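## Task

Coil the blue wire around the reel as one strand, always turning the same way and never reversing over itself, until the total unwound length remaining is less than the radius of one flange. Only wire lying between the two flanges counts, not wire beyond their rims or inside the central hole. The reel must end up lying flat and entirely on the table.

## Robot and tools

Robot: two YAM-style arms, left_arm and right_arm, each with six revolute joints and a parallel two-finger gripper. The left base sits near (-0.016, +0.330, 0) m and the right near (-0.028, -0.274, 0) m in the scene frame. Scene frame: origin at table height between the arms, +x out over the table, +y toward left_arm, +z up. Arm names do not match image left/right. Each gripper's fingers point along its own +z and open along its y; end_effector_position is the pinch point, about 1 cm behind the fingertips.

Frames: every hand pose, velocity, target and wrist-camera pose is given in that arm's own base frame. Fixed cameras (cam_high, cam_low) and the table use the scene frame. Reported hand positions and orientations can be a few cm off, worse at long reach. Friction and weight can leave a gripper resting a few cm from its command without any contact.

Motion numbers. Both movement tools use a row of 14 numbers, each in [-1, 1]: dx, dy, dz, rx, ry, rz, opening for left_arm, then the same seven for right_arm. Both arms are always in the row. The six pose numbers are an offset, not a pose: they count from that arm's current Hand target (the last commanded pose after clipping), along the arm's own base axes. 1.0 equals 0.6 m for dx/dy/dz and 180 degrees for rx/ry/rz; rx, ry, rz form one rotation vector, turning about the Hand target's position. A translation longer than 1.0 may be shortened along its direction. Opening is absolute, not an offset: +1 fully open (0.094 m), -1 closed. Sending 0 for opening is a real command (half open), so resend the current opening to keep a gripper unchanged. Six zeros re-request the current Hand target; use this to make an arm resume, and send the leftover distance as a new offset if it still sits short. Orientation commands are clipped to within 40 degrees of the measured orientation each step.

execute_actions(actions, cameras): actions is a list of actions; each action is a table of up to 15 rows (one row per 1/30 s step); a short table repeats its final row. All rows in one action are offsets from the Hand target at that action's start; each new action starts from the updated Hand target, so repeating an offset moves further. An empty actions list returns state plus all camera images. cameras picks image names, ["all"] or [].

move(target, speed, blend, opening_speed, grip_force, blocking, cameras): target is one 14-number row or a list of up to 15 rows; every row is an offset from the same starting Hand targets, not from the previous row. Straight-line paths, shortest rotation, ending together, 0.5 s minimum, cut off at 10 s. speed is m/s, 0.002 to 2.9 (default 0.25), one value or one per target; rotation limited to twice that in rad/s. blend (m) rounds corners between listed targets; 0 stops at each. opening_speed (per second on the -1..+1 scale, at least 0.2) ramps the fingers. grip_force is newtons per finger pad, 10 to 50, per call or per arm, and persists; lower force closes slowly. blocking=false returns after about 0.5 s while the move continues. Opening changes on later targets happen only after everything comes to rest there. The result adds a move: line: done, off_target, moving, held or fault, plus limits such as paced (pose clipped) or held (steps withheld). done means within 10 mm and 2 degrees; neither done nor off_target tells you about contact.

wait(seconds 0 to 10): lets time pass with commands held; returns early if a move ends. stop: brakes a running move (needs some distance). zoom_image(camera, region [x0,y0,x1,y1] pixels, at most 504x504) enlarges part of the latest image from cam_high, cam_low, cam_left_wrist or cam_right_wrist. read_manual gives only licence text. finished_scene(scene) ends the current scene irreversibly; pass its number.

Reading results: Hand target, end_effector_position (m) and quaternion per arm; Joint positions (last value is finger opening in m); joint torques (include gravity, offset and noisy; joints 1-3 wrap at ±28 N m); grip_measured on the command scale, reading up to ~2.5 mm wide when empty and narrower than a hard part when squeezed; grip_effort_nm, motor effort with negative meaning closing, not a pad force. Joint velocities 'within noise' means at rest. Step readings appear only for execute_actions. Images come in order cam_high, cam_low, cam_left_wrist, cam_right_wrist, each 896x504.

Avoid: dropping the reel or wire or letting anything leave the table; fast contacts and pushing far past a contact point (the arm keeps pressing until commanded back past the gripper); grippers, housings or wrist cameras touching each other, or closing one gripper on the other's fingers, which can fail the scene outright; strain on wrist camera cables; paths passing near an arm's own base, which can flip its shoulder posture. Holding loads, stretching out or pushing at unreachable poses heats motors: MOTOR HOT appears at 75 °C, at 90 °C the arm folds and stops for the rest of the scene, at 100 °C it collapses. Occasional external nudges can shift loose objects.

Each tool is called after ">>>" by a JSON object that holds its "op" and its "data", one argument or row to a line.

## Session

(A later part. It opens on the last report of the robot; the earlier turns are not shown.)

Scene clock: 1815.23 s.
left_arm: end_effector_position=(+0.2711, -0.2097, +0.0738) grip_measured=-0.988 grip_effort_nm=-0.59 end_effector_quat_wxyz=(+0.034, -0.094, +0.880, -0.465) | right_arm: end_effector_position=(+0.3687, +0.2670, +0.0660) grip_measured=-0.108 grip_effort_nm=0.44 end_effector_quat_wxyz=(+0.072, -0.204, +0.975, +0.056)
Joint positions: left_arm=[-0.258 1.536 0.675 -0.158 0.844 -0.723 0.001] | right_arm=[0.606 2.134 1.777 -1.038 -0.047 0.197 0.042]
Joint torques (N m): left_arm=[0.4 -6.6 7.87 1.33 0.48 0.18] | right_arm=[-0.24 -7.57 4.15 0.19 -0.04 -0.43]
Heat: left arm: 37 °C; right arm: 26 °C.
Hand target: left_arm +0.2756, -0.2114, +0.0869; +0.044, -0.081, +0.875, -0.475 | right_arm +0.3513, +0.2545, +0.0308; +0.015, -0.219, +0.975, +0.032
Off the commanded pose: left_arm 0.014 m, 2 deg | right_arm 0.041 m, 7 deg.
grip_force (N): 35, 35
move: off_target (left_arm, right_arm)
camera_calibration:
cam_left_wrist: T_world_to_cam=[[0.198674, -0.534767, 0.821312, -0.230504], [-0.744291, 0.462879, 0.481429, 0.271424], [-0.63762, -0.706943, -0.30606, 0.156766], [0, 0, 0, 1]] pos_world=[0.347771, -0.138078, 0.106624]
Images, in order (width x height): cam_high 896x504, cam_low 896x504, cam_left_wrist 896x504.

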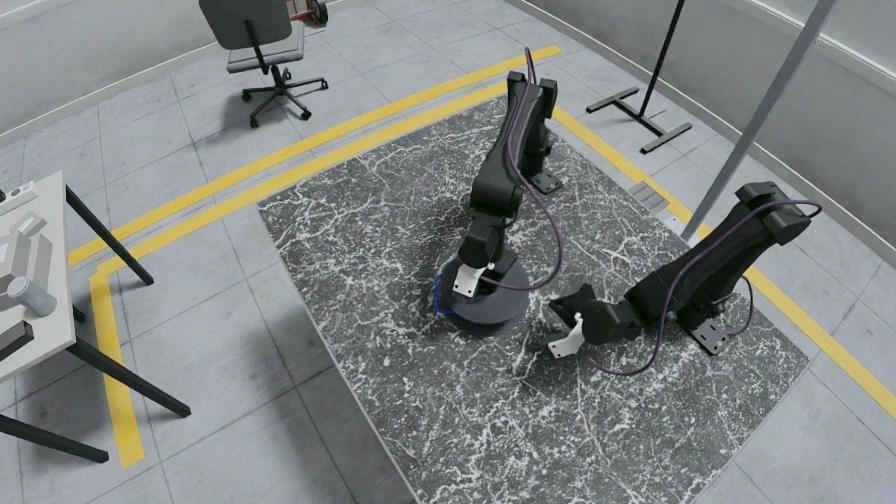

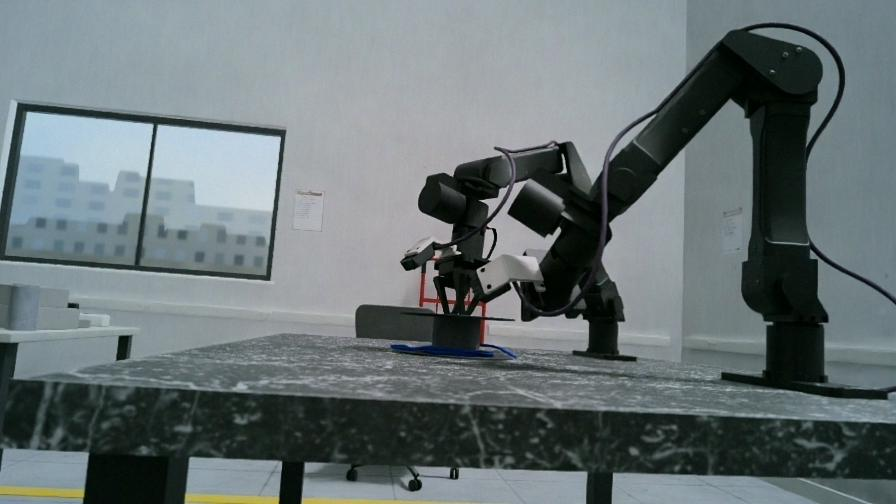

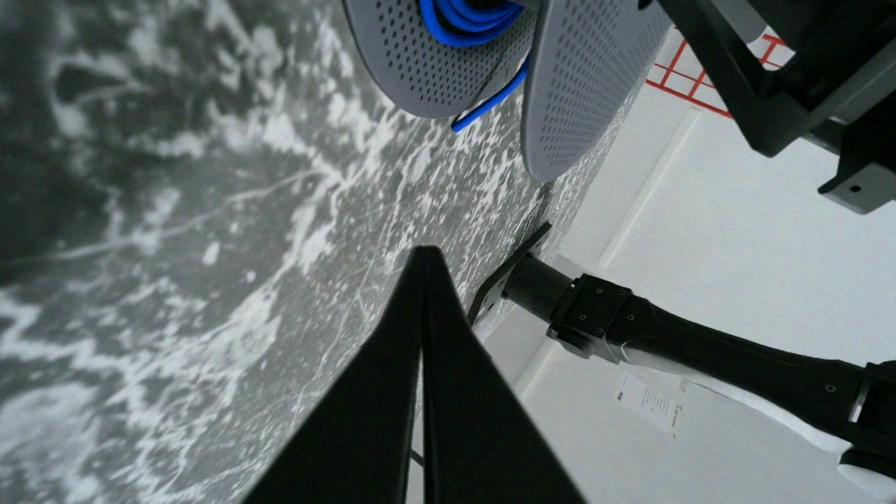

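>>> {"op": "move", "data": {
  "target": [
    [0,0,0,0,0,0,-1, 0,0,0,0,0,0,-1],
    [0.1157,0.1023,0.022,0.2517,0.2134,0.3013,-0.5, 0,0,0,0,0,-0.557,-1],
    [0.1157,0.1023,0.022,0.2517,0.2134,0.3013,-0.5, 0,0,0,0,0,-0.557,-0.1]
  ],
  "speed": [0.4,0.35,0.4]
}}

>>> {"op": "move", "data": {
  "target": [0,0,0,0,0,0,-0.5, 0,0,0,0,0,0.667,-0.1],
  "speed": 0.25,
  "cameras": ["cam_left_wrist", "cam_low", "cam_high"]
}}

Scene clock: 1885.23 s.
left_arm: end_effector_position=(+0.3415, -0.1495, +0.0972) grip_measured=-0.502 grip_effort_nm=0.15 end_effector_quat_wxyz=(-0.008, -0.572, +0.820, -0.008) | right_arm: end_effector_position=(+0.3588, +0.2594, +0.0651) grip_measured=-0.109 grip_effort_nm=0.47 end_effector_quat_wxyz=(+0.040, +0.607, +0.793, +0.050)
Joint positions: left_arm=[-0.405 1.958 1.657 -1.263 0.022 -1.623 0.023] | right_arm=[0.644 2.142 1.794 -1.105 0.05 1.947 0.042]
Joint torques (N m): left_arm=[-0.73 -7.97 9.24 0.24 -0.27 -0.08] | right_arm=[0.55 -6.98 4.33 0.56 0.17 0.15]
Heat: left arm: 38 °C; right arm: 26 °C.
Hand target: left_arm +0.3450, -0.1500, +0.1001; +0.001, -0.573, +0.819, -0.001 | right_arm +0.3512, +0.2544, +0.0308; +0.034, +0.608, +0.793, +0.009
Off the commanded pose: left_arm 0.005 m, 1 deg | right_arm 0.035 m, 5 deg.
grip_force (N): 35, 35
move: off_target (right_arm); target 3's new opening was sent with right_arm's hand 0.008 m and 3 deg from that target

Scene clock: 1890.07 s.
left_arm: end_effector_position=(+0.3415, -0.1495, +0.0972) grip_measured=-0.502 grip_effort_nm=0.15 end_effector_quat_wxyz=(-0.008, -0.572, +0.820, -0.008) | right_arm: end_effector_position=(+0.3642, +0.2649, +0.0655) grip_measured=-0.108 grip_effort_nm=0.43 end_effector_quat_wxyz=(+0.067, -0.367, +0.927, +0.050)
Joint positions: left_arm=[-0.405 1.958 1.657 -1.263 0.022 -1.623 0.023] | right_arm=[0.599 2.138 1.784 -1.065 -0.068 -0.149 0.042]
Joint torques (N m): left_arm=[-0.72 -7.95 9.25 0.24 -0.27 -0.09] | right_arm=[-0.24 -6.46 5.41 0.11 0 -0.49]
Heat: left arm: 38 °C; right arm: 26 °C.
Hand target: left_arm +0.3450, -0.1500, +0.1001; +0.001, -0.573, +0.819, -0.001 | right_arm +0.3513, +0.2544, +0.0308; +0.010, -0.383, +0.923, +0.034
Off the commanded pose: left_arm 0.005 m, 1 deg | right_arm 0.039 m, 7 deg.
grip_force (N): 35, 35
move: off_target (right_arm)
camera_calibration:
cam_left_wrist: T_world_to_cam=[[0.959248, -0.282509, 0.00563516, -0.374251], [-0.183909, -0.609069, 0.7715, -0.0951937], [-0.214523, -0.741096, -0.636205, 0.134003], [0, 0, 0, 1]] pos_world=[0.37024, -0.0643996, 0.160804]
Images, in order (width x height): cam_high 896x504, cam_low 896x504, cam_left_wrist 896x504.

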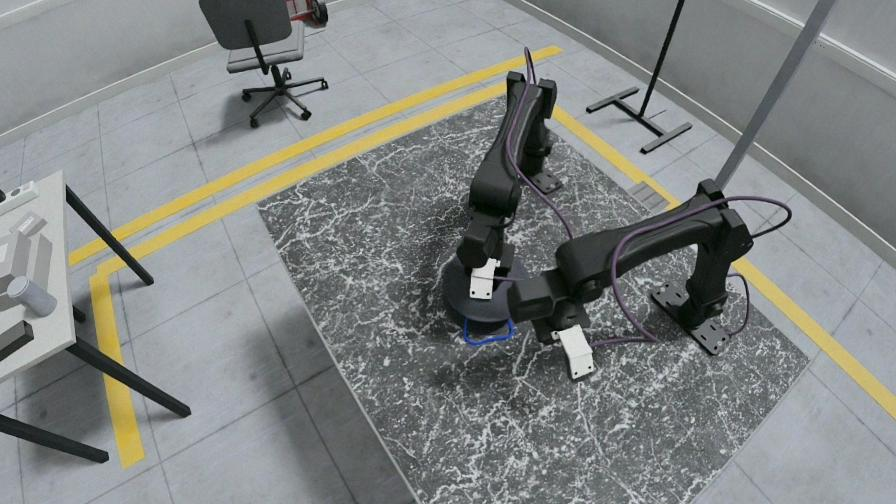

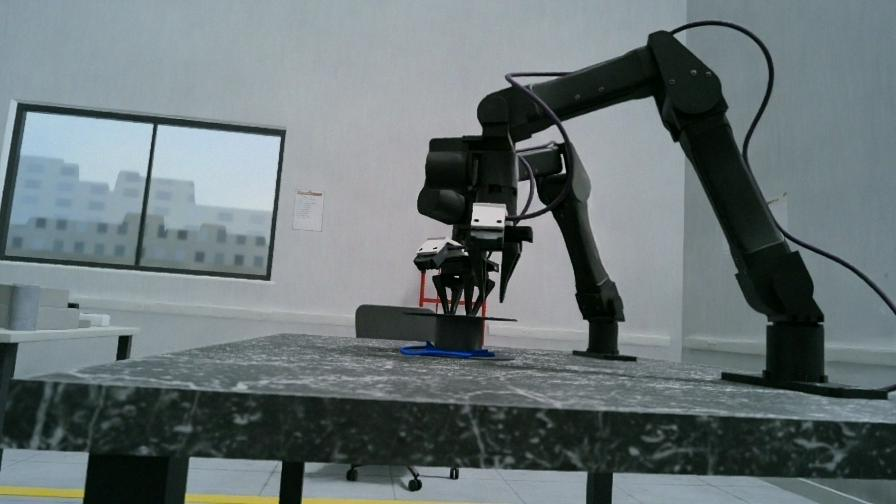

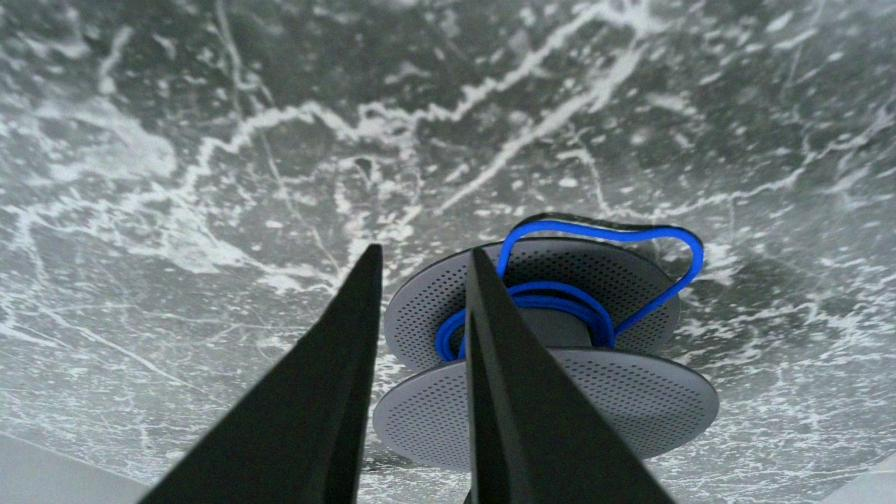

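>>> {"op": "zoom_image", "data": {
  "camera": "cam_left_wrist",
  "region": [360, 180, 740, 480]
}}

>>> {"op": "zoom_image", "data": {
  "camera": "cam_high",
  "region": [430, 250, 570, 360]
}}

>>> {"op": "zoom_image", "data": {
  "camera": "cam_low",
  "region": [380, 300, 540, 375]
}}

Scaled by 1.326 from the camera's 896x504 image, which has a finer 1280x720 frame.

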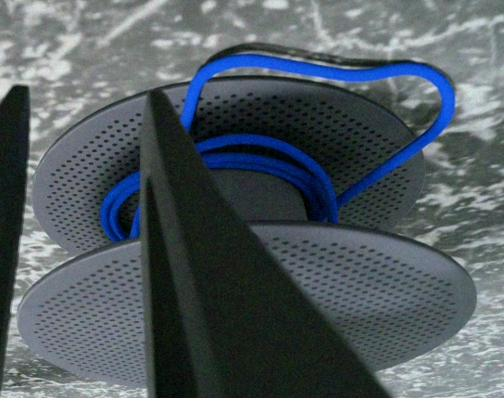

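Scaled by 3.600 from the camera's 896x504 image, which has a finer 1280x720 frame.

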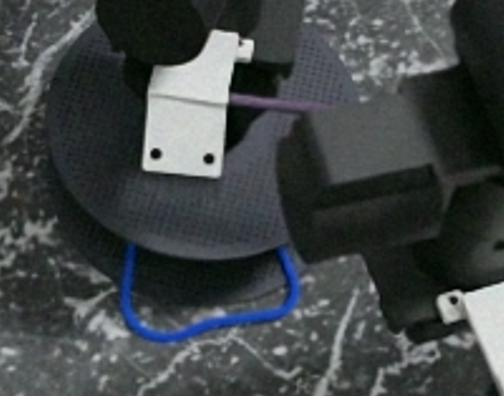

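Scaled by 3.150 from the camera's 896x504 image, which has a finer 1280x720 frame.

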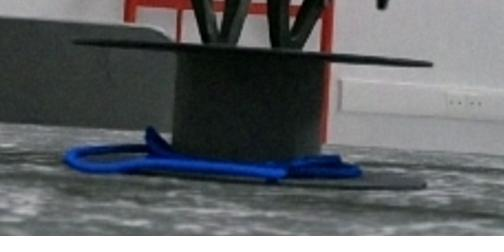

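>>> {"op": "move", "data": {
  "target": [
    [0,0,0,0,0,0,-1, 0,0,0,0,0,0,-1],
    [0.0343,-0.0692,-0.007,-0.199,-0.1689,-0.3115,-1, 0,0,0,0,0,-0.361,-1],
    [0.0343,-0.0692,-0.007,-0.199,-0.1689,-0.3115,-1, 0,0,0,0,0,-0.361,-0.1]
  ],
  "speed": [0.4,0.3,0.4],
  "cameras": ["cam_left_wrist"]
}}

Scene clock: 2026.87 s.
left_arm: end_effector_position=(+0.3664, -0.1917, +0.1009) grip_measured=-0.988 grip_effort_nm=-0.60 end_effector_quat_wxyz=(+0.041, -0.089, +0.922, -0.376) | right_arm: end_effector_position=(+0.3597, +0.2581, +0.0660) grip_measured=-0.107 grip_effort_nm=0.36 end_effector_quat_wxyz=(+0.049, +0.171, +0.983, +0.051)
Joint positions: left_arm=[-0.2 1.812 1.251 -0.642 0.698 -0.528 0.001] | right_arm=[0.62 2.117 1.756 -1.069 -0.002 0.964 0.042]
Joint torques (N m): left_arm=[0.49 -7.32 5.65 1.34 0.44 0.14] | right_arm=[0.57 -7.41 3 0.83 0.09 0.11]
Heat: left arm: 39 °C; right arm: 27 °C.
Hand target: left_arm +0.3656, -0.1916, +0.0960; +0.036, -0.086, +0.920, -0.382 | right_arm +0.3514, +0.2544, +0.0309; +0.026, +0.172, +0.984, +0.023
Off the commanded pose: left_arm 0.005 m, 1 deg | right_arm 0.036 m, 4 deg.
grip_force (N): 35, 35
move: off_target (right_arm)
camera_calibration:
cam_left_wrist: T_world_to_cam=[[0.197397, -0.686468, 0.699854, -0.278424], [-0.741379, 0.362551, 0.564726, 0.292202], [-0.641399, -0.630332, -0.437366, 0.267957], [0, 0, 0, 1]] pos_world=[0.44346, -0.128166, 0.147037]
Images, in order (width x height): cam_left_wrist 896x504.

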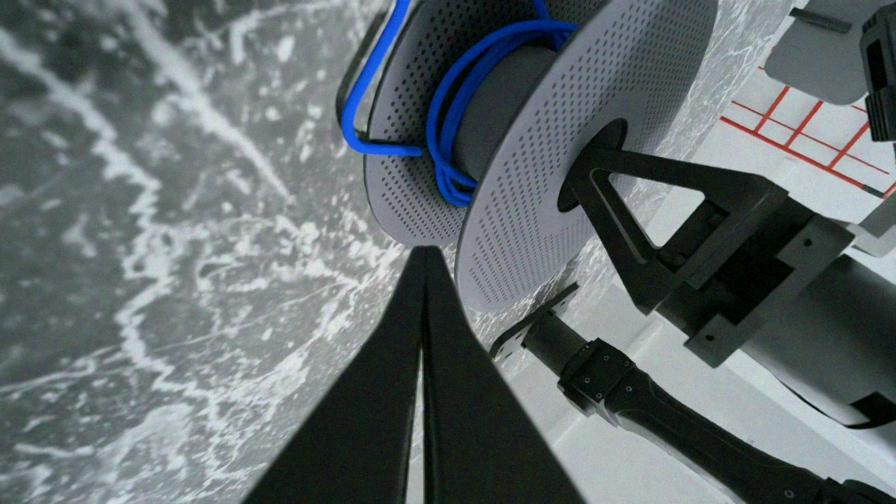

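>>> {"op": "move", "data": {
  "target": [
    [-0.0323,-0.0225,-0.035,0,0,0,-1, 0,0,0,0,0,0,-0.1],
    [-0.0127,-0.1267,-0.1433,0,0,0,-1, 0,0,0,0,0,0,-0.1]
  ],
  "speed": [0.2,0.08],
  "cameras": ["cam_left_wrist", "cam_low"]
}}

>>> {"op": "zoom_image", "data": {
  "camera": "cam_low",
  "region": [380, 300, 540, 375]
}}

Scene clock: 2045.97 s.
left_arm: end_effector_position=(+0.3572, -0.2654, +0.0195) grip_measured=-0.989 grip_effort_nm=-0.58 end_effector_quat_wxyz=(+0.035, -0.082, +0.918, -0.386) | right_arm: end_effector_position=(+0.3597, +0.2581, +0.0660) grip_measured=-0.107 grip_effort_nm=0.36 end_effector_quat_wxyz=(+0.049, +0.171, +0.983, +0.051)
Joint positions: left_arm=[-0.395 1.989 1.098 -0.173 0.645 -0.745 0.001] | right_arm=[0.62 2.117 1.756 -1.069 -0.002 0.964 0.042]
Joint torques (N m): left_arm=[-0.79 -7.45 5.27 1.83 0.08 -0.13] | right_arm=[0.57 -7.58 2.96 0.84 0.1 0.13]
Heat: left arm: 37 °C; right arm: 27 °C.
Hand target: left_arm +0.3578, -0.2676, +0.0099; +0.036, -0.086, +0.920, -0.382 | right_arm +0.3513, +0.2545, +0.0309; +0.026, +0.172, +0.984, +0.023
Off the commanded pose: left_arm 0.010 m, 1 deg | right_arm 0.036 m, 4 deg.
grip_force (N): 35, 35
move: off_target (right_arm)
camera_calibration:
cam_left_wrist: T_world_to_cam=[[0.187774, -0.673422, 0.715013, -0.263666], [-0.732433, 0.389028, 0.558748, 0.361993], [-0.654434, -0.628617, -0.420187, 0.184715], [0, 0, 0, 1]] pos_world=[0.435529, -0.20227, 0.0638767]
Images, in order (width x height): cam_low 896x504, cam_left_wrist 896x504.

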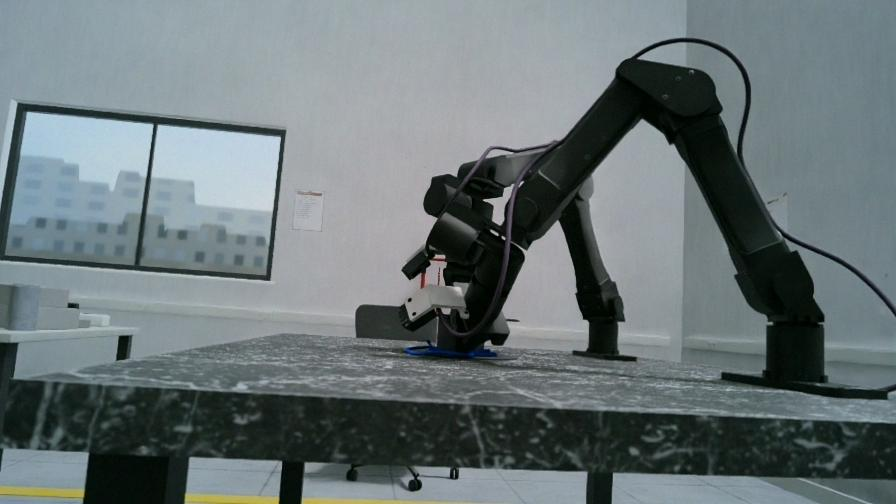

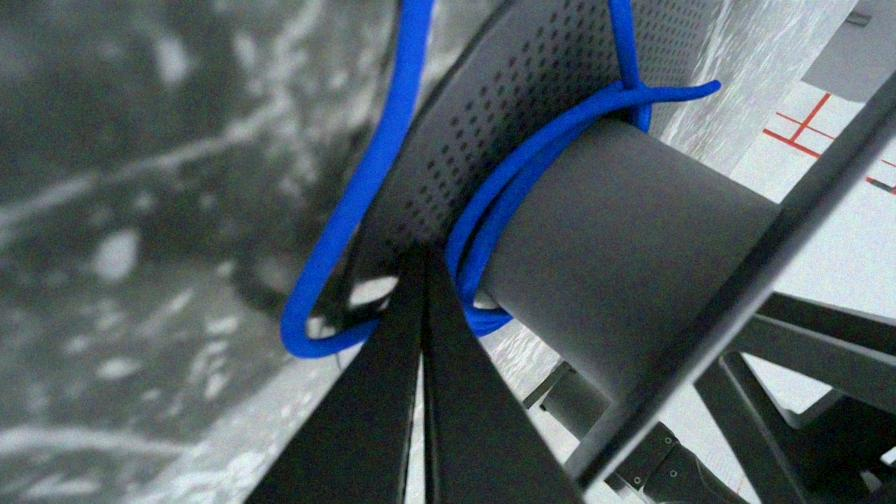

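Scaled by 3.150 from the camera's 896x504 image, which has a finer 1280x720 frame.

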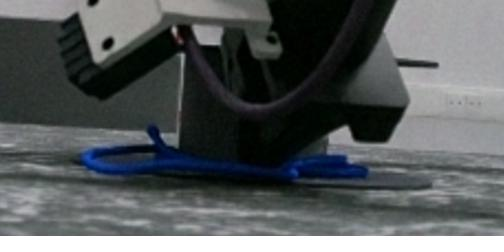

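>>> {"op": "move", "data": {
  "target": [
    [0,0,-0.01,0,0,0,-1, 0,0,0,0,0,0,-0.1],
    [-0.0967,-0.01,-0.01,0,0,0,-1, 0,0,0,0,0,0,-0.1]
  ],
  "speed": [0.06,0.05],
  "cameras": ["cam_left_wrist", "cam_low"]
}}

>>> {"op": "zoom_image", "data": {
  "camera": "cam_low",
  "region": [380, 300, 540, 375]
}}

Scene clock: 2056.20 s.
left_arm: end_effector_position=(+0.3223, -0.2755, +0.0176) grip_measured=-0.989 grip_effort_nm=-0.58 end_effector_quat_wxyz=(+0.065, -0.085, +0.909, -0.402) | right_arm: end_effector_position=(+0.3604, +0.2575, +0.0660) grip_measured=-0.107 grip_effort_nm=0.36 end_effector_quat_wxyz=(+0.051, +0.174, +0.982, +0.050)
Joint positions: left_arm=[-0.47 1.881 0.873 0.071 0.592 -0.855 0.001] | right_arm=[0.62 2.117 1.756 -1.068 0.004 0.969 0.042]
Joint torques (N m): left_arm=[-1.94 -8.31 3.06 1.16 0.12 0.09] | right_arm=[0.65 -7.51 3.04 0.82 0.04 0.04]
Heat: left arm: 36 °C; right arm: 26 °C.
Hand target: left_arm +0.2999, -0.2735, +0.0039; +0.036, -0.086, +0.920, -0.382 | right_arm +0.3514, +0.2544, +0.0309; +0.026, +0.172, +0.984, +0.023
Off the commanded pose: left_arm 0.026 m, 4 deg | right_arm 0.036 m, 4 deg.
grip_force (N): 35, 35
move: off_target (left_arm, right_arm)
camera_calibration:
cam_left_wrist: T_world_to_cam=[[0.166272, -0.646179, 0.744853, -0.248622], [-0.773287, 0.383263, 0.50511, 0.354056], [-0.611867, -0.659971, -0.435956, 0.132648], [0, 0, 0, 1]] pos_world=[0.396289, -0.208808, 0.0641784]
Images, in order (width x height): cam_low 896x504, cam_left_wrist 896x504.

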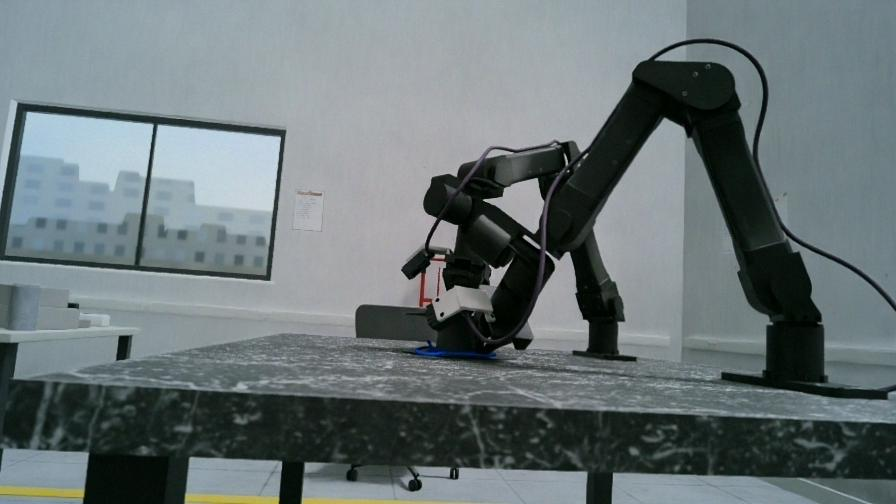

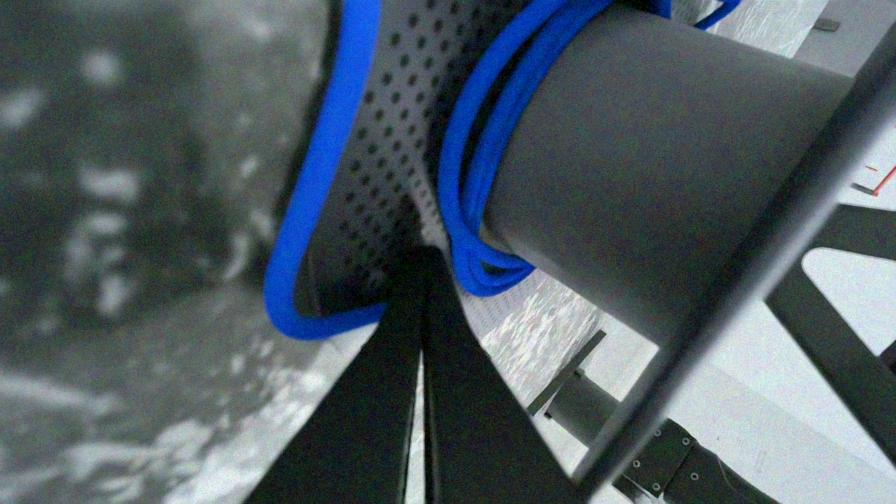

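Scaled by 3.150 from the camera's 896x504 image, which has a finer 1280x720 frame.

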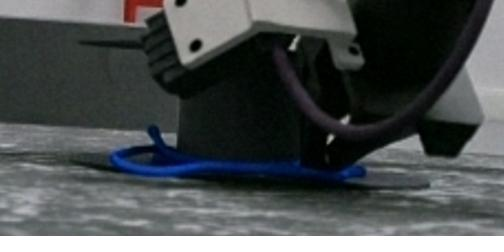

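>>> {"op": "move", "data": {
  "target": [
    [-0.02,-0.008,0.0,0,0,0,-1, 0,0,0,0,0,-0.2,-0.1]
  ],
  "speed": [0.1],
  "cameras": ["cam_left_wrist", "cam_low", "cam_high"]
}}

>>> {"op": "zoom_image", "data": {
  "camera": "cam_low",
  "region": [380, 300, 540, 375]
}}

>>> {"op": "zoom_image", "data": {
  "camera": "cam_high",
  "region": [430, 250, 570, 360]
}}

Scene clock: 2067.40 s.
left_arm: end_effector_position=(+0.3154, -0.2769, +0.0175) grip_measured=-0.989 grip_effort_nm=-0.58 end_effector_quat_wxyz=(+0.071, -0.094, +0.909, -0.399) | right_arm: end_effector_position=(+0.3608, +0.2571, +0.0663) grip_measured=-0.107 grip_effort_nm=0.36 end_effector_quat_wxyz=(+0.054, +0.455, +0.887, +0.053)
Joint positions: left_arm=[-0.493 1.854 0.832 0.108 0.558 -0.895 0.001] | right_arm=[0.637 2.117 1.756 -1.068 0.049 1.581 0.042]
Joint torques (N m): left_arm=[-2.62 -8.03 3.03 1.16 0.24 0.12] | right_arm=[0.59 -6.09 4.94 0.47 0.03 0.45]
Heat: left arm: 36 °C; right arm: 26 °C.
Hand target: left_arm +0.2879, -0.2783, +0.0039; +0.036, -0.086, +0.920, -0.382 | right_arm +0.3514, +0.2545, +0.0309; +0.032, +0.468, +0.883, +0.014
Off the commanded pose: left_arm 0.031 m, 5 deg | right_arm 0.037 m, 5 deg.
grip_force (N): 35, 35
move: off_target (left_arm, right_arm)
camera_calibration:
cam_left_wrist: T_world_to_cam=[[0.178497, -0.64628, 0.741931, -0.252151], [-0.784036, 0.362169, 0.504105, 0.346874], [-0.594497, -0.671681, -0.44206, 0.11886], [0, 0, 0, 1]] pos_world=[0.387631, -0.208751, 0.064761]
Images, in order (width x height): cam_high 896x504, cam_low 896x504, cam_left_wrist 896x504.

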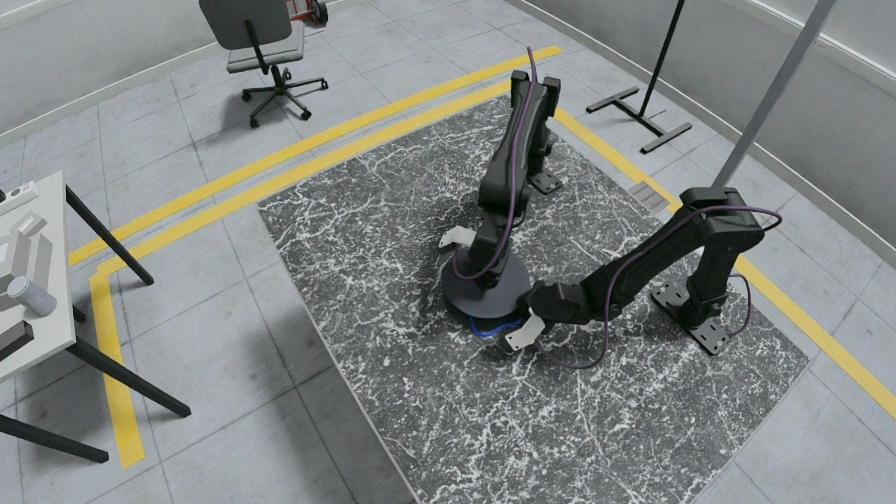

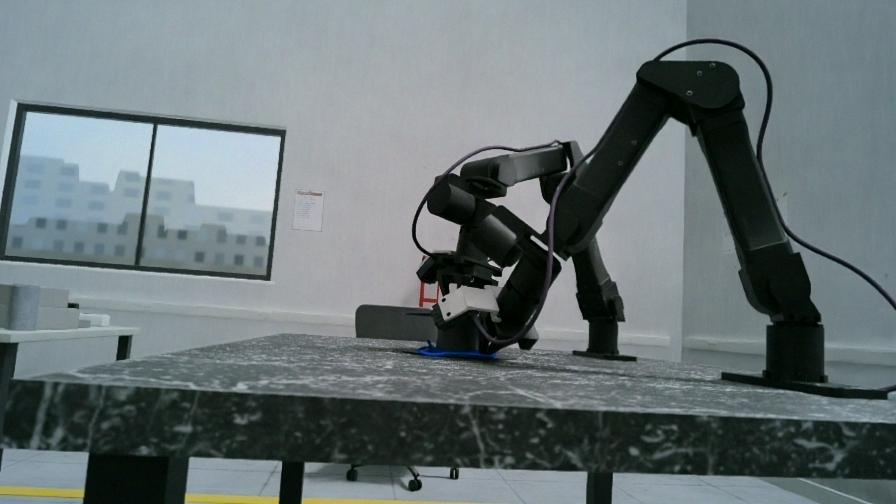

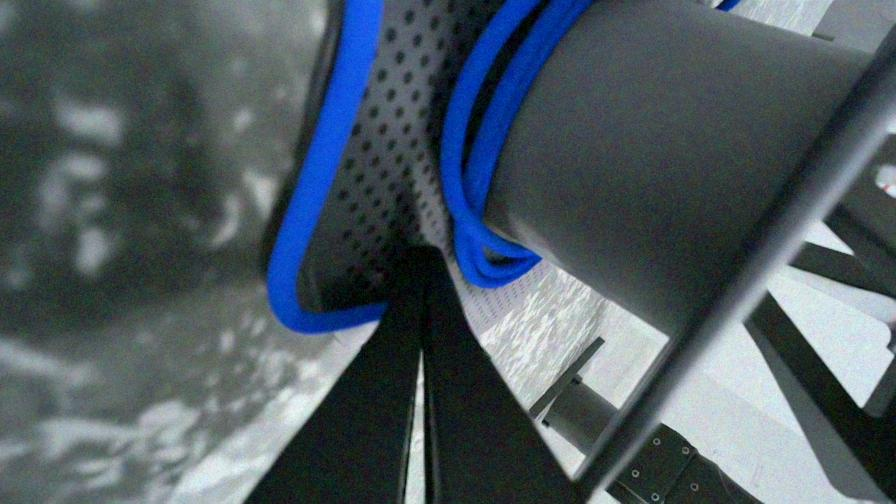

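Scaled by 3.150 from the camera's 896x504 image, which has a finer 1280x720 frame.

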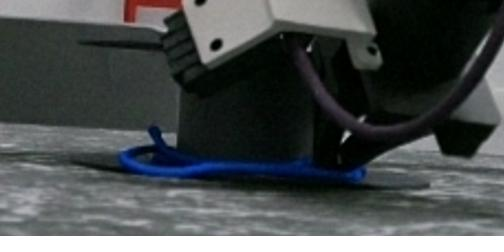

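Scaled by 3.600 from the camera's 896x504 image, which has a finer 1280x720 frame.

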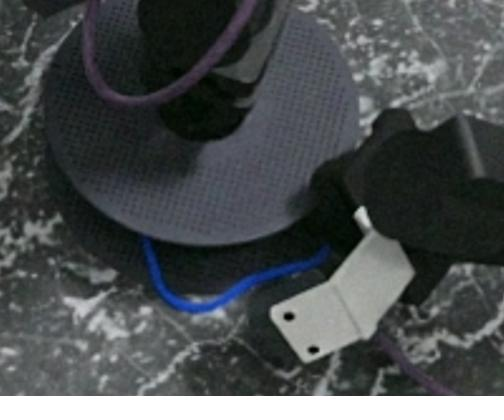

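>>> {"op": "zoom_image", "data": {
  "camera": "cam_high",
  "region": [440, 290, 530, 350]
}}

Scaled by 5.600 from the camera's 896x504 image, which has a finer 1280x720 frame.

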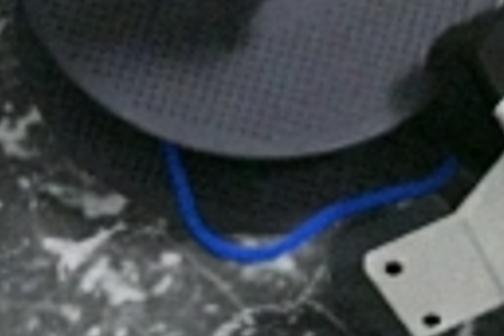

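>>> {"op": "move", "data": {
  "target": [
    [0.0458,0.0023,0.0227,0,0,0,-1, 0,0,0,0,0,0,-0.1],
    [0.0262,0.1065,0.1285,0,0,0,-1, 0,0,0,0,0,0,-0.1],
    [0.03,0.1372,0.0768,-0.0655,-0.0124,0,-1, 0,0,0,0,0,0,-0.1],
    [0.0368,0.1222,0.0268,-0.0655,-0.0124,0,-1, 0,0,0,0,0,0,-0.1]
  ],
  "speed": [0.1,0.15,0.15,0.1],
  "blend": [0.005,0.02,0.02,0],
  "cameras": ["cam_left_wrist", "cam_high"]
}}

>>> {"op": "zoom_image", "data": {
  "camera": "cam_high",
  "region": [440, 270, 550, 350]
}}

Scene clock: 2108.17 s.
left_arm: end_effector_position=(+0.3173, -0.2014, +0.0230) grip_measured=-0.989 grip_effort_nm=-0.58 end_effector_quat_wxyz=(+0.055, -0.086, +0.877, -0.469) | right_arm: end_effector_position=(+0.3608, +0.2571, +0.0663) grip_measured=-0.107 grip_effort_nm=0.36 end_effector_quat_wxyz=(+0.054, +0.457, +0.887, +0.053)
Joint positions: left_arm=[-0.193 1.835 0.741 0.06 0.87 -0.642 0.001] | right_arm=[0.637 2.117 1.756 -1.068 0.049 1.585 0.042]
Joint torques (N m): left_arm=[-0.65 -6.56 3.7 1.61 0.49 0.04] | right_arm=[0.53 -5.91 4.96 0.51 0.02 0.39]
Heat: left arm: 35 °C; right arm: 27 °C.
Hand target: left_arm +0.3100, -0.2050, +0.0200; +0.045, -0.082, +0.875, -0.476 | right_arm +0.3514, +0.2545, +0.0309; +0.032, +0.468, +0.883, +0.014
Off the commanded pose: left_arm 0.009 m, 2 deg | right_arm 0.037 m, 5 deg.
grip_force (N): 35, 35
move: off_target (right_arm); blend cut to 0.0158 m at target 3
camera_calibration:
cam_left_wrist: T_world_to_cam=[[0.162804, -0.52907, 0.832815, -0.181269], [-0.768376, 0.461515, 0.443398, 0.334594], [-0.618945, -0.712102, -0.331388, 0.170232], [0, 0, 0, 1]] pos_world=[0.39197, -0.129102, 0.0590178]
Images, in order (width x height): cam_high 896x504, cam_left_wrist 896x504.

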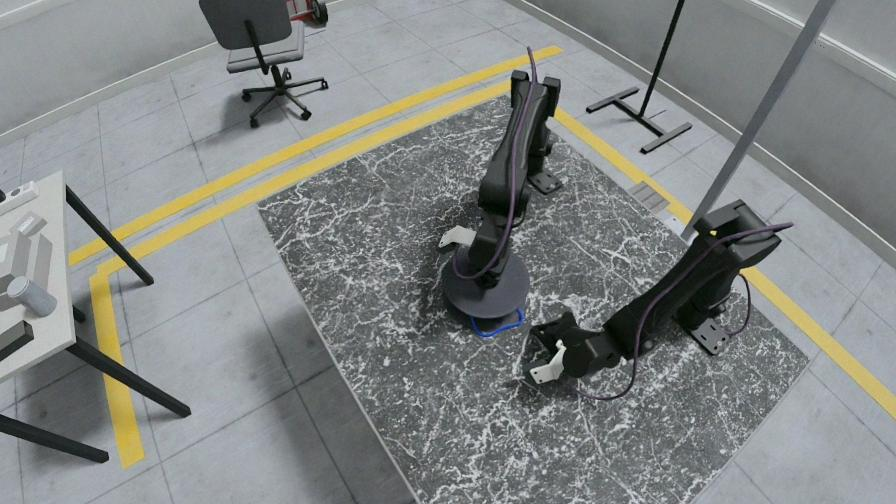

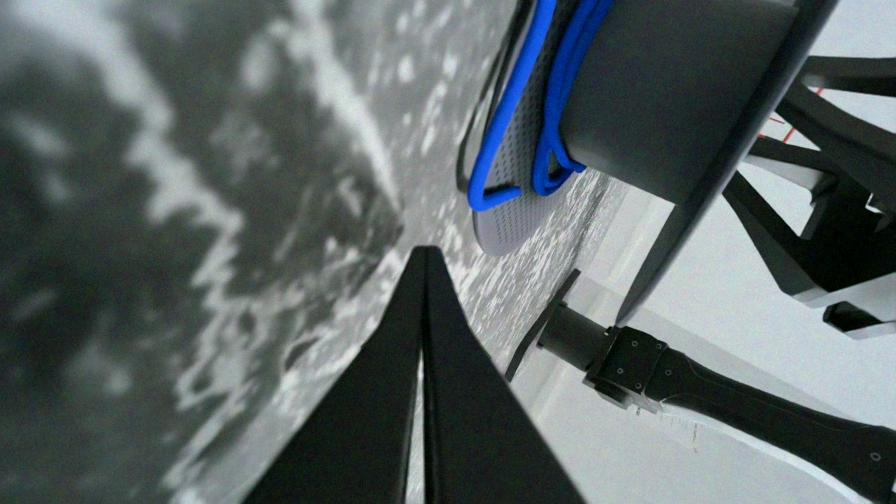

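Scaled by 4.582 from the camera's 896x504 image, which has a finer 1280x720 frame.

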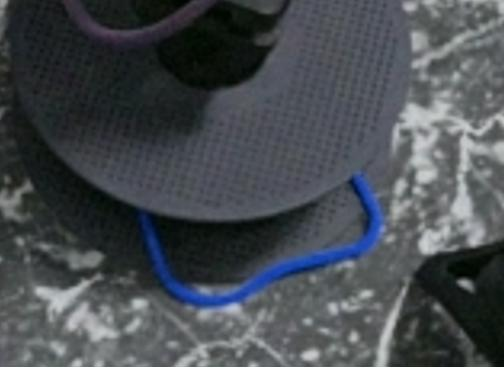

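>>> {"op": "move", "data": {
  "target": [
    [0.001,-0.01,-0.016,0,0,0,-1, 0,0,0,0,0,0,-0.1],
    [0.003,-0.115,-0.018,0,0,0,-1, 0,0,0,0,0,0,-0.1]
  ],
  "speed": [0.1,0.08],
  "blend": [0.01,0],
  "cameras": ["cam_left_wrist", "cam_high"]
}}

>>> {"op": "zoom_image", "data": {
  "camera": "cam_high",
  "region": [440, 270, 550, 350]
}}

Scene clock: 2123.67 s.
left_arm: end_effector_position=(+0.3147, -0.2602, +0.0144) grip_measured=-0.989 grip_effort_nm=-0.58 end_effector_quat_wxyz=(+0.051, -0.096, +0.873, -0.476) | right_arm: end_effector_position=(+0.3655, +0.2452, +0.0665) grip_measured=-0.107 grip_effort_nm=0.37 end_effector_quat_wxyz=(+0.074, +0.467, +0.880, +0.036)
Joint positions: left_arm=[-0.382 1.908 0.735 0.319 0.768 -0.902 0.001] | right_arm=[0.63 2.117 1.756 -1.08 0.102 1.599 0.042]
Joint torques (N m): left_arm=[-3.02 -5.37 6.6 1.97 0.17 0] | right_arm=[1.13 -6.2 4.89 0.6 -0.52 0.25]
Heat: left arm: 35 °C; right arm: 27 °C.
Hand target: left_arm +0.3117, -0.2740, +0.0092; +0.044, -0.082, +0.875, -0.476 | right_arm +0.3514, +0.2543, +0.0309; +0.032, +0.468, +0.883, +0.014
Off the commanded pose: left_arm 0.015 m, 2 deg | right_arm 0.039 m, 5 deg.
grip_force (N): 35, 35
move: off_target (left_arm, right_arm); blend cut to 0.0057 m at target 1
camera_calibration:
cam_left_wrist: T_world_to_cam=[[0.184207, -0.511573, 0.839262, -0.207064], [-0.767956, 0.458012, 0.447738, 0.362458], [-0.613442, -0.726993, -0.308496, 0.117973], [0, 0, 0, 1]] pos_world=[0.388864, -0.186173, 0.0478885]
Images, in order (width x height): cam_high 896x504, cam_left_wrist 896x504.

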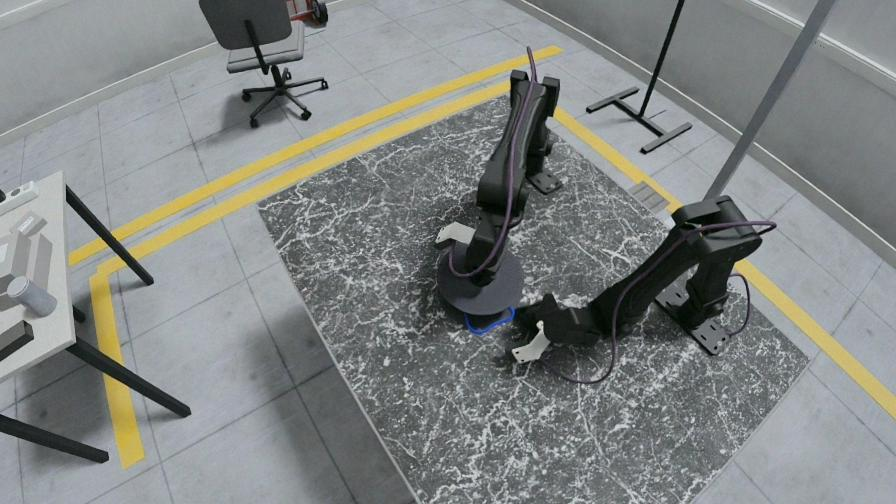

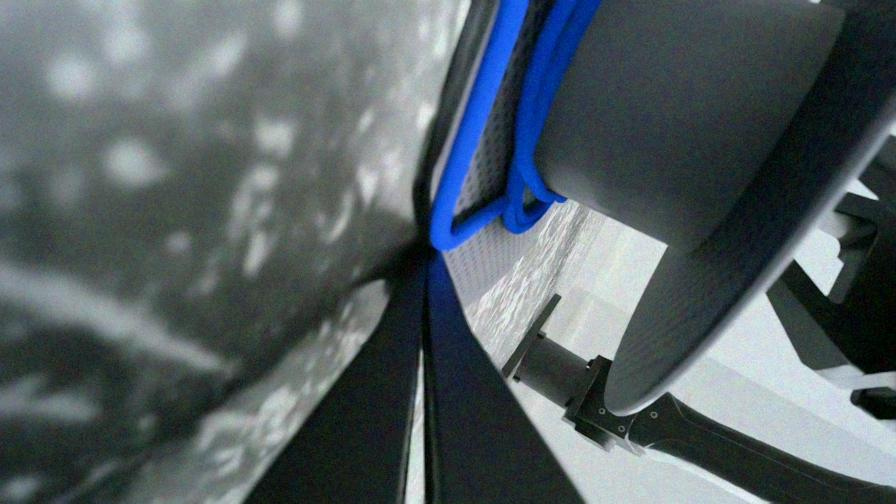

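Scaled by 4.582 from the camera's 896x504 image, which has a finer 1280x720 frame.

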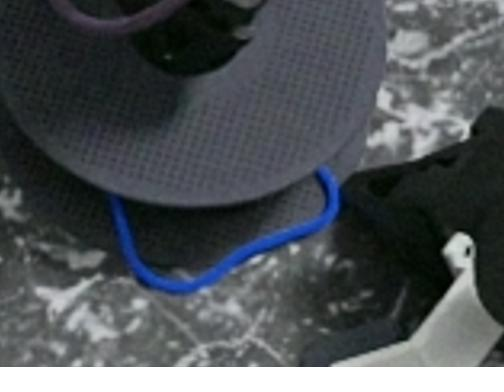

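>>> {"op": "move", "data": {
  "target": [
    [0.002,0.035,0.01,0,0,0,-1, 0,0,0,0,0,0,-0.1],
    [0.002,0.025,0.0205,0,0,0,-1, 0,0,0,0,0,0,-0.1],
    [0.005,-0.008,0.0205,0,0,0,-1, 0,0,0,0,0,0,-0.1]
  ],
  "speed": [0.1,0.06,0.06],
  "blend": [0.005,0,0],
  "cameras": ["cam_left_wrist", "cam_high"]
}}

>>> {"op": "zoom_image", "data": {
  "camera": "cam_high",
  "region": [440, 270, 550, 350]
}}

Scene clock: 2138.13 s.
left_arm: end_effector_position=(+0.3109, -0.2638, +0.0147) grip_measured=-0.989 grip_effort_nm=-0.58 end_effector_quat_wxyz=(+0.037, -0.100, +0.875, -0.472) | right_arm: end_effector_position=(+0.3663, +0.2436, +0.0667) grip_measured=-0.107 grip_effort_nm=0.36 end_effector_quat_wxyz=(+0.077, +0.468, +0.880, +0.034)
Joint positions: left_arm=[-0.394 1.904 0.748 0.283 0.769 -0.913 0.001] | right_arm=[0.629 2.117 1.756 -1.081 0.109 1.6 0.042]
Joint torques (N m): left_arm=[-2.88 -7.23 8.05 1.77 0.12 -0.03] | right_arm=[1.36 -6.17 4.75 0.58 -0.58 0.25]
Heat: left arm: 35 °C; right arm: 27 °C.
Hand target: left_arm +0.3148, -0.2788, +0.0215; +0.045, -0.082, +0.875, -0.476 | right_arm +0.3513, +0.2545, +0.0309; +0.032, +0.468, +0.883, +0.014
Off the commanded pose: left_arm 0.017 m, 2 deg | right_arm 0.040 m, 6 deg.
grip_force (N): 35, 35
move: off_target (left_arm, right_arm); blend cut to 0.0044 m at target 1
camera_calibration:
cam_left_wrist: T_world_to_cam=[[0.203944, -0.517086, 0.831281, -0.215965], [-0.752134, 0.460778, 0.471146, 0.356616], [-0.626659, -0.721322, -0.294946, 0.118458], [0, 0, 0, 1]] pos_world=[0.3865, -0.190547, 0.0464481]
Images, in order (width x height): cam_high 896x504, cam_left_wrist 896x504.

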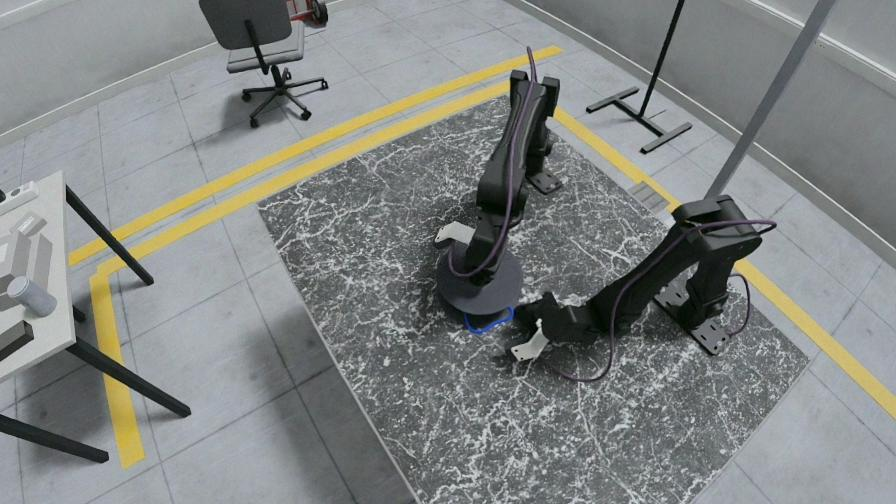

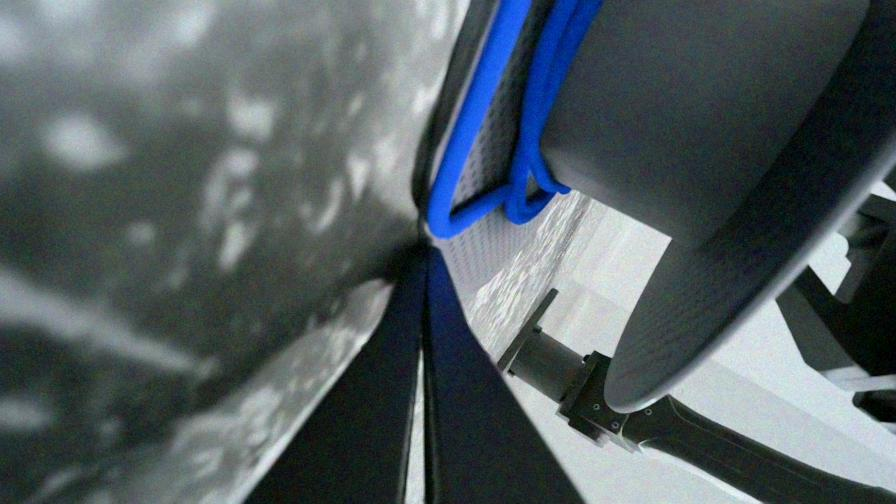

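Scaled by 4.582 from the camera's 896x504 image, which has a finer 1280x720 frame.

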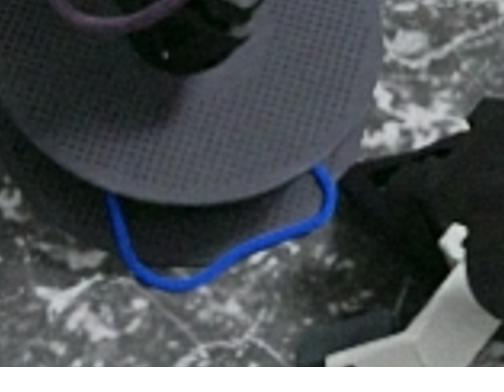

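>>> {"op": "move", "data": {
  "target": [
    [0.0,0.083,0.045,0,0,0,-1, 0,0,0,0,0,0,-0.1]
  ],
  "speed": [0.1]
}}

Scene clock: 2145.20 s.
left_arm: end_effector_position=(+0.3051, -0.2254, +0.0301) grip_measured=-0.989 grip_effort_nm=-0.58 end_effector_quat_wxyz=(+0.027, -0.099, +0.881, -0.462) | right_arm: end_effector_position=(+0.3661, +0.2439, +0.0666) grip_measured=-0.107 grip_effort_nm=0.37 end_effector_quat_wxyz=(+0.077, +0.469, +0.879, +0.034)
Joint positions: left_arm=[-0.28 1.8 0.748 0.041 0.83 -0.757 0.001] | right_arm=[0.629 2.117 1.756 -1.081 0.108 1.602 0.042]
Joint torques (N m): left_arm=[0.25 -8.79 8.08 1.42 0.48 0.15] | right_arm=[1.21 -6.19 4.89 0.65 -0.59 0.24]
Heat: left arm: 36 °C; right arm: 27 °C.
Hand target: left_arm +0.3148, -0.2291, +0.0486; +0.045, -0.082, +0.875, -0.476 | right_arm +0.3513, +0.2545, +0.0309; +0.032, +0.468, +0.883, +0.014
Off the commanded pose: left_arm 0.021 m, 3 deg | right_arm 0.040 m, 6 deg.
grip_force (N): 35, 35
move: off_target (left_arm, right_arm)

>>> {"op": "move", "data": {
  "target": [
    [0.016,-0.03,-0.02,0,0,0,-1, 0,0,0,0,0,0,-0.1],
    [0.016,-0.095,-0.026,0,0,0,-1, 0,0,0,0,0,0,-0.1]
  ],
  "speed": [0.1,0.06],
  "blend": [0.005,0],
  "cameras": ["cam_left_wrist", "cam_high"]
}}

>>> {"op": "zoom_image", "data": {
  "camera": "cam_high",
  "region": [440, 270, 550, 350]
}}

Scene clock: 2156.50 s.
left_arm: end_effector_position=(+0.3144, -0.2801, +0.0282) grip_measured=-0.989 grip_effort_nm=-0.58 end_effector_quat_wxyz=(+0.033, -0.088, +0.877, -0.471) | right_arm: end_effector_position=(+0.3661, +0.2439, +0.0666) grip_measured=-0.107 grip_effort_nm=0.37 end_effector_quat_wxyz=(+0.077, +0.469, +0.879, +0.034)
Joint positions: left_arm=[-0.432 1.892 0.815 0.211 0.756 -0.922 0.001] | right_arm=[0.629 2.117 1.756 -1.081 0.108 1.602 0.042]
Joint torques (N m): left_arm=[-0.4 -6.8 8.01 1.91 0.17 0.03] | right_arm=[1.14 -6.13 4.89 0.61 -0.55 0.18]
Heat: left arm: 37 °C; right arm: 27 °C.
Hand target: left_arm +0.3244, -0.2861, +0.0329; +0.045, -0.082, +0.875, -0.476 | right_arm +0.3513, +0.2545, +0.0309; +0.032, +0.468, +0.883, +0.014
Off the commanded pose: left_arm 0.013 m, 2 deg | right_arm 0.040 m, 6 deg.
grip_force (N): 35, 35
move: off_target (left_arm, right_arm)
camera_calibration:
cam_left_wrist: T_world_to_cam=[[0.188284, -0.525778, 0.829522, -0.233779], [-0.74154, 0.477693, 0.471091, 0.361694], [-0.643946, -0.703823, -0.299943, 0.123355], [0, 0, 0, 1]] pos_world=[0.391662, -0.208874, 0.0605332]
Images, in order (width x height): cam_high 896x504, cam_left_wrist 896x504.

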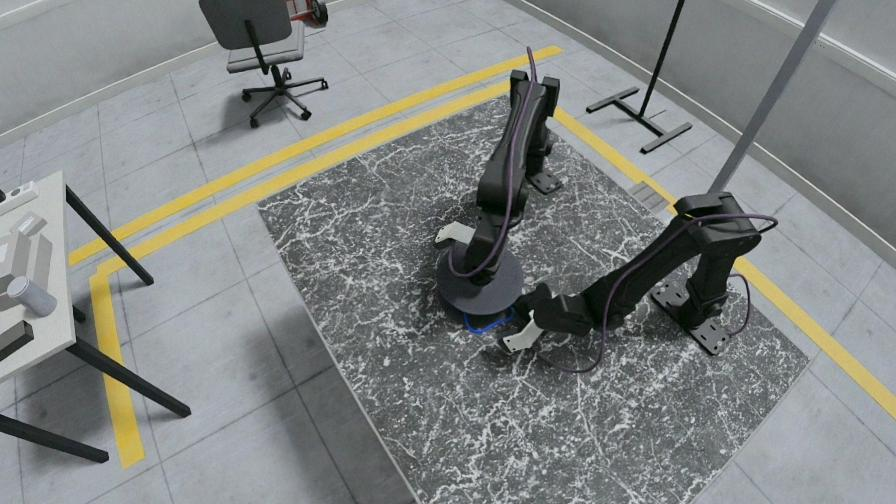

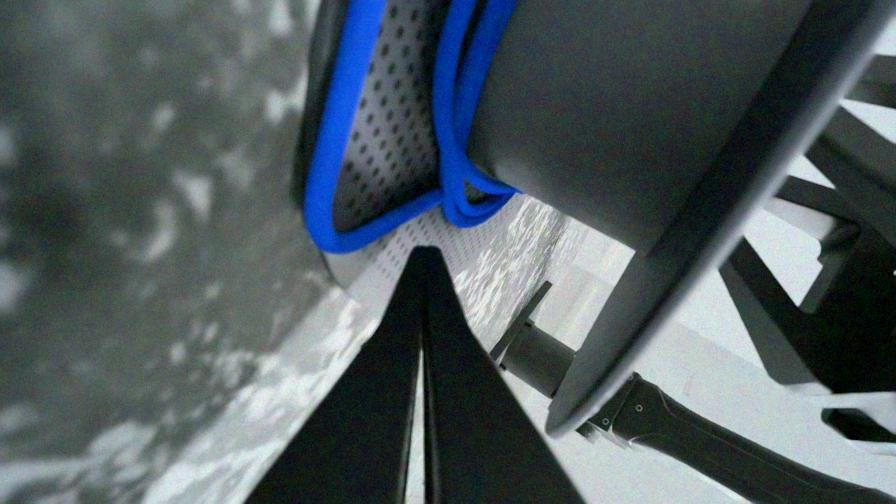

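Scaled by 4.582 from the camera's 896x504 image, which has a finer 1280x720 frame.

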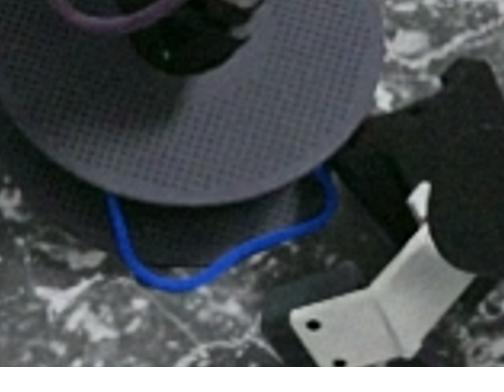

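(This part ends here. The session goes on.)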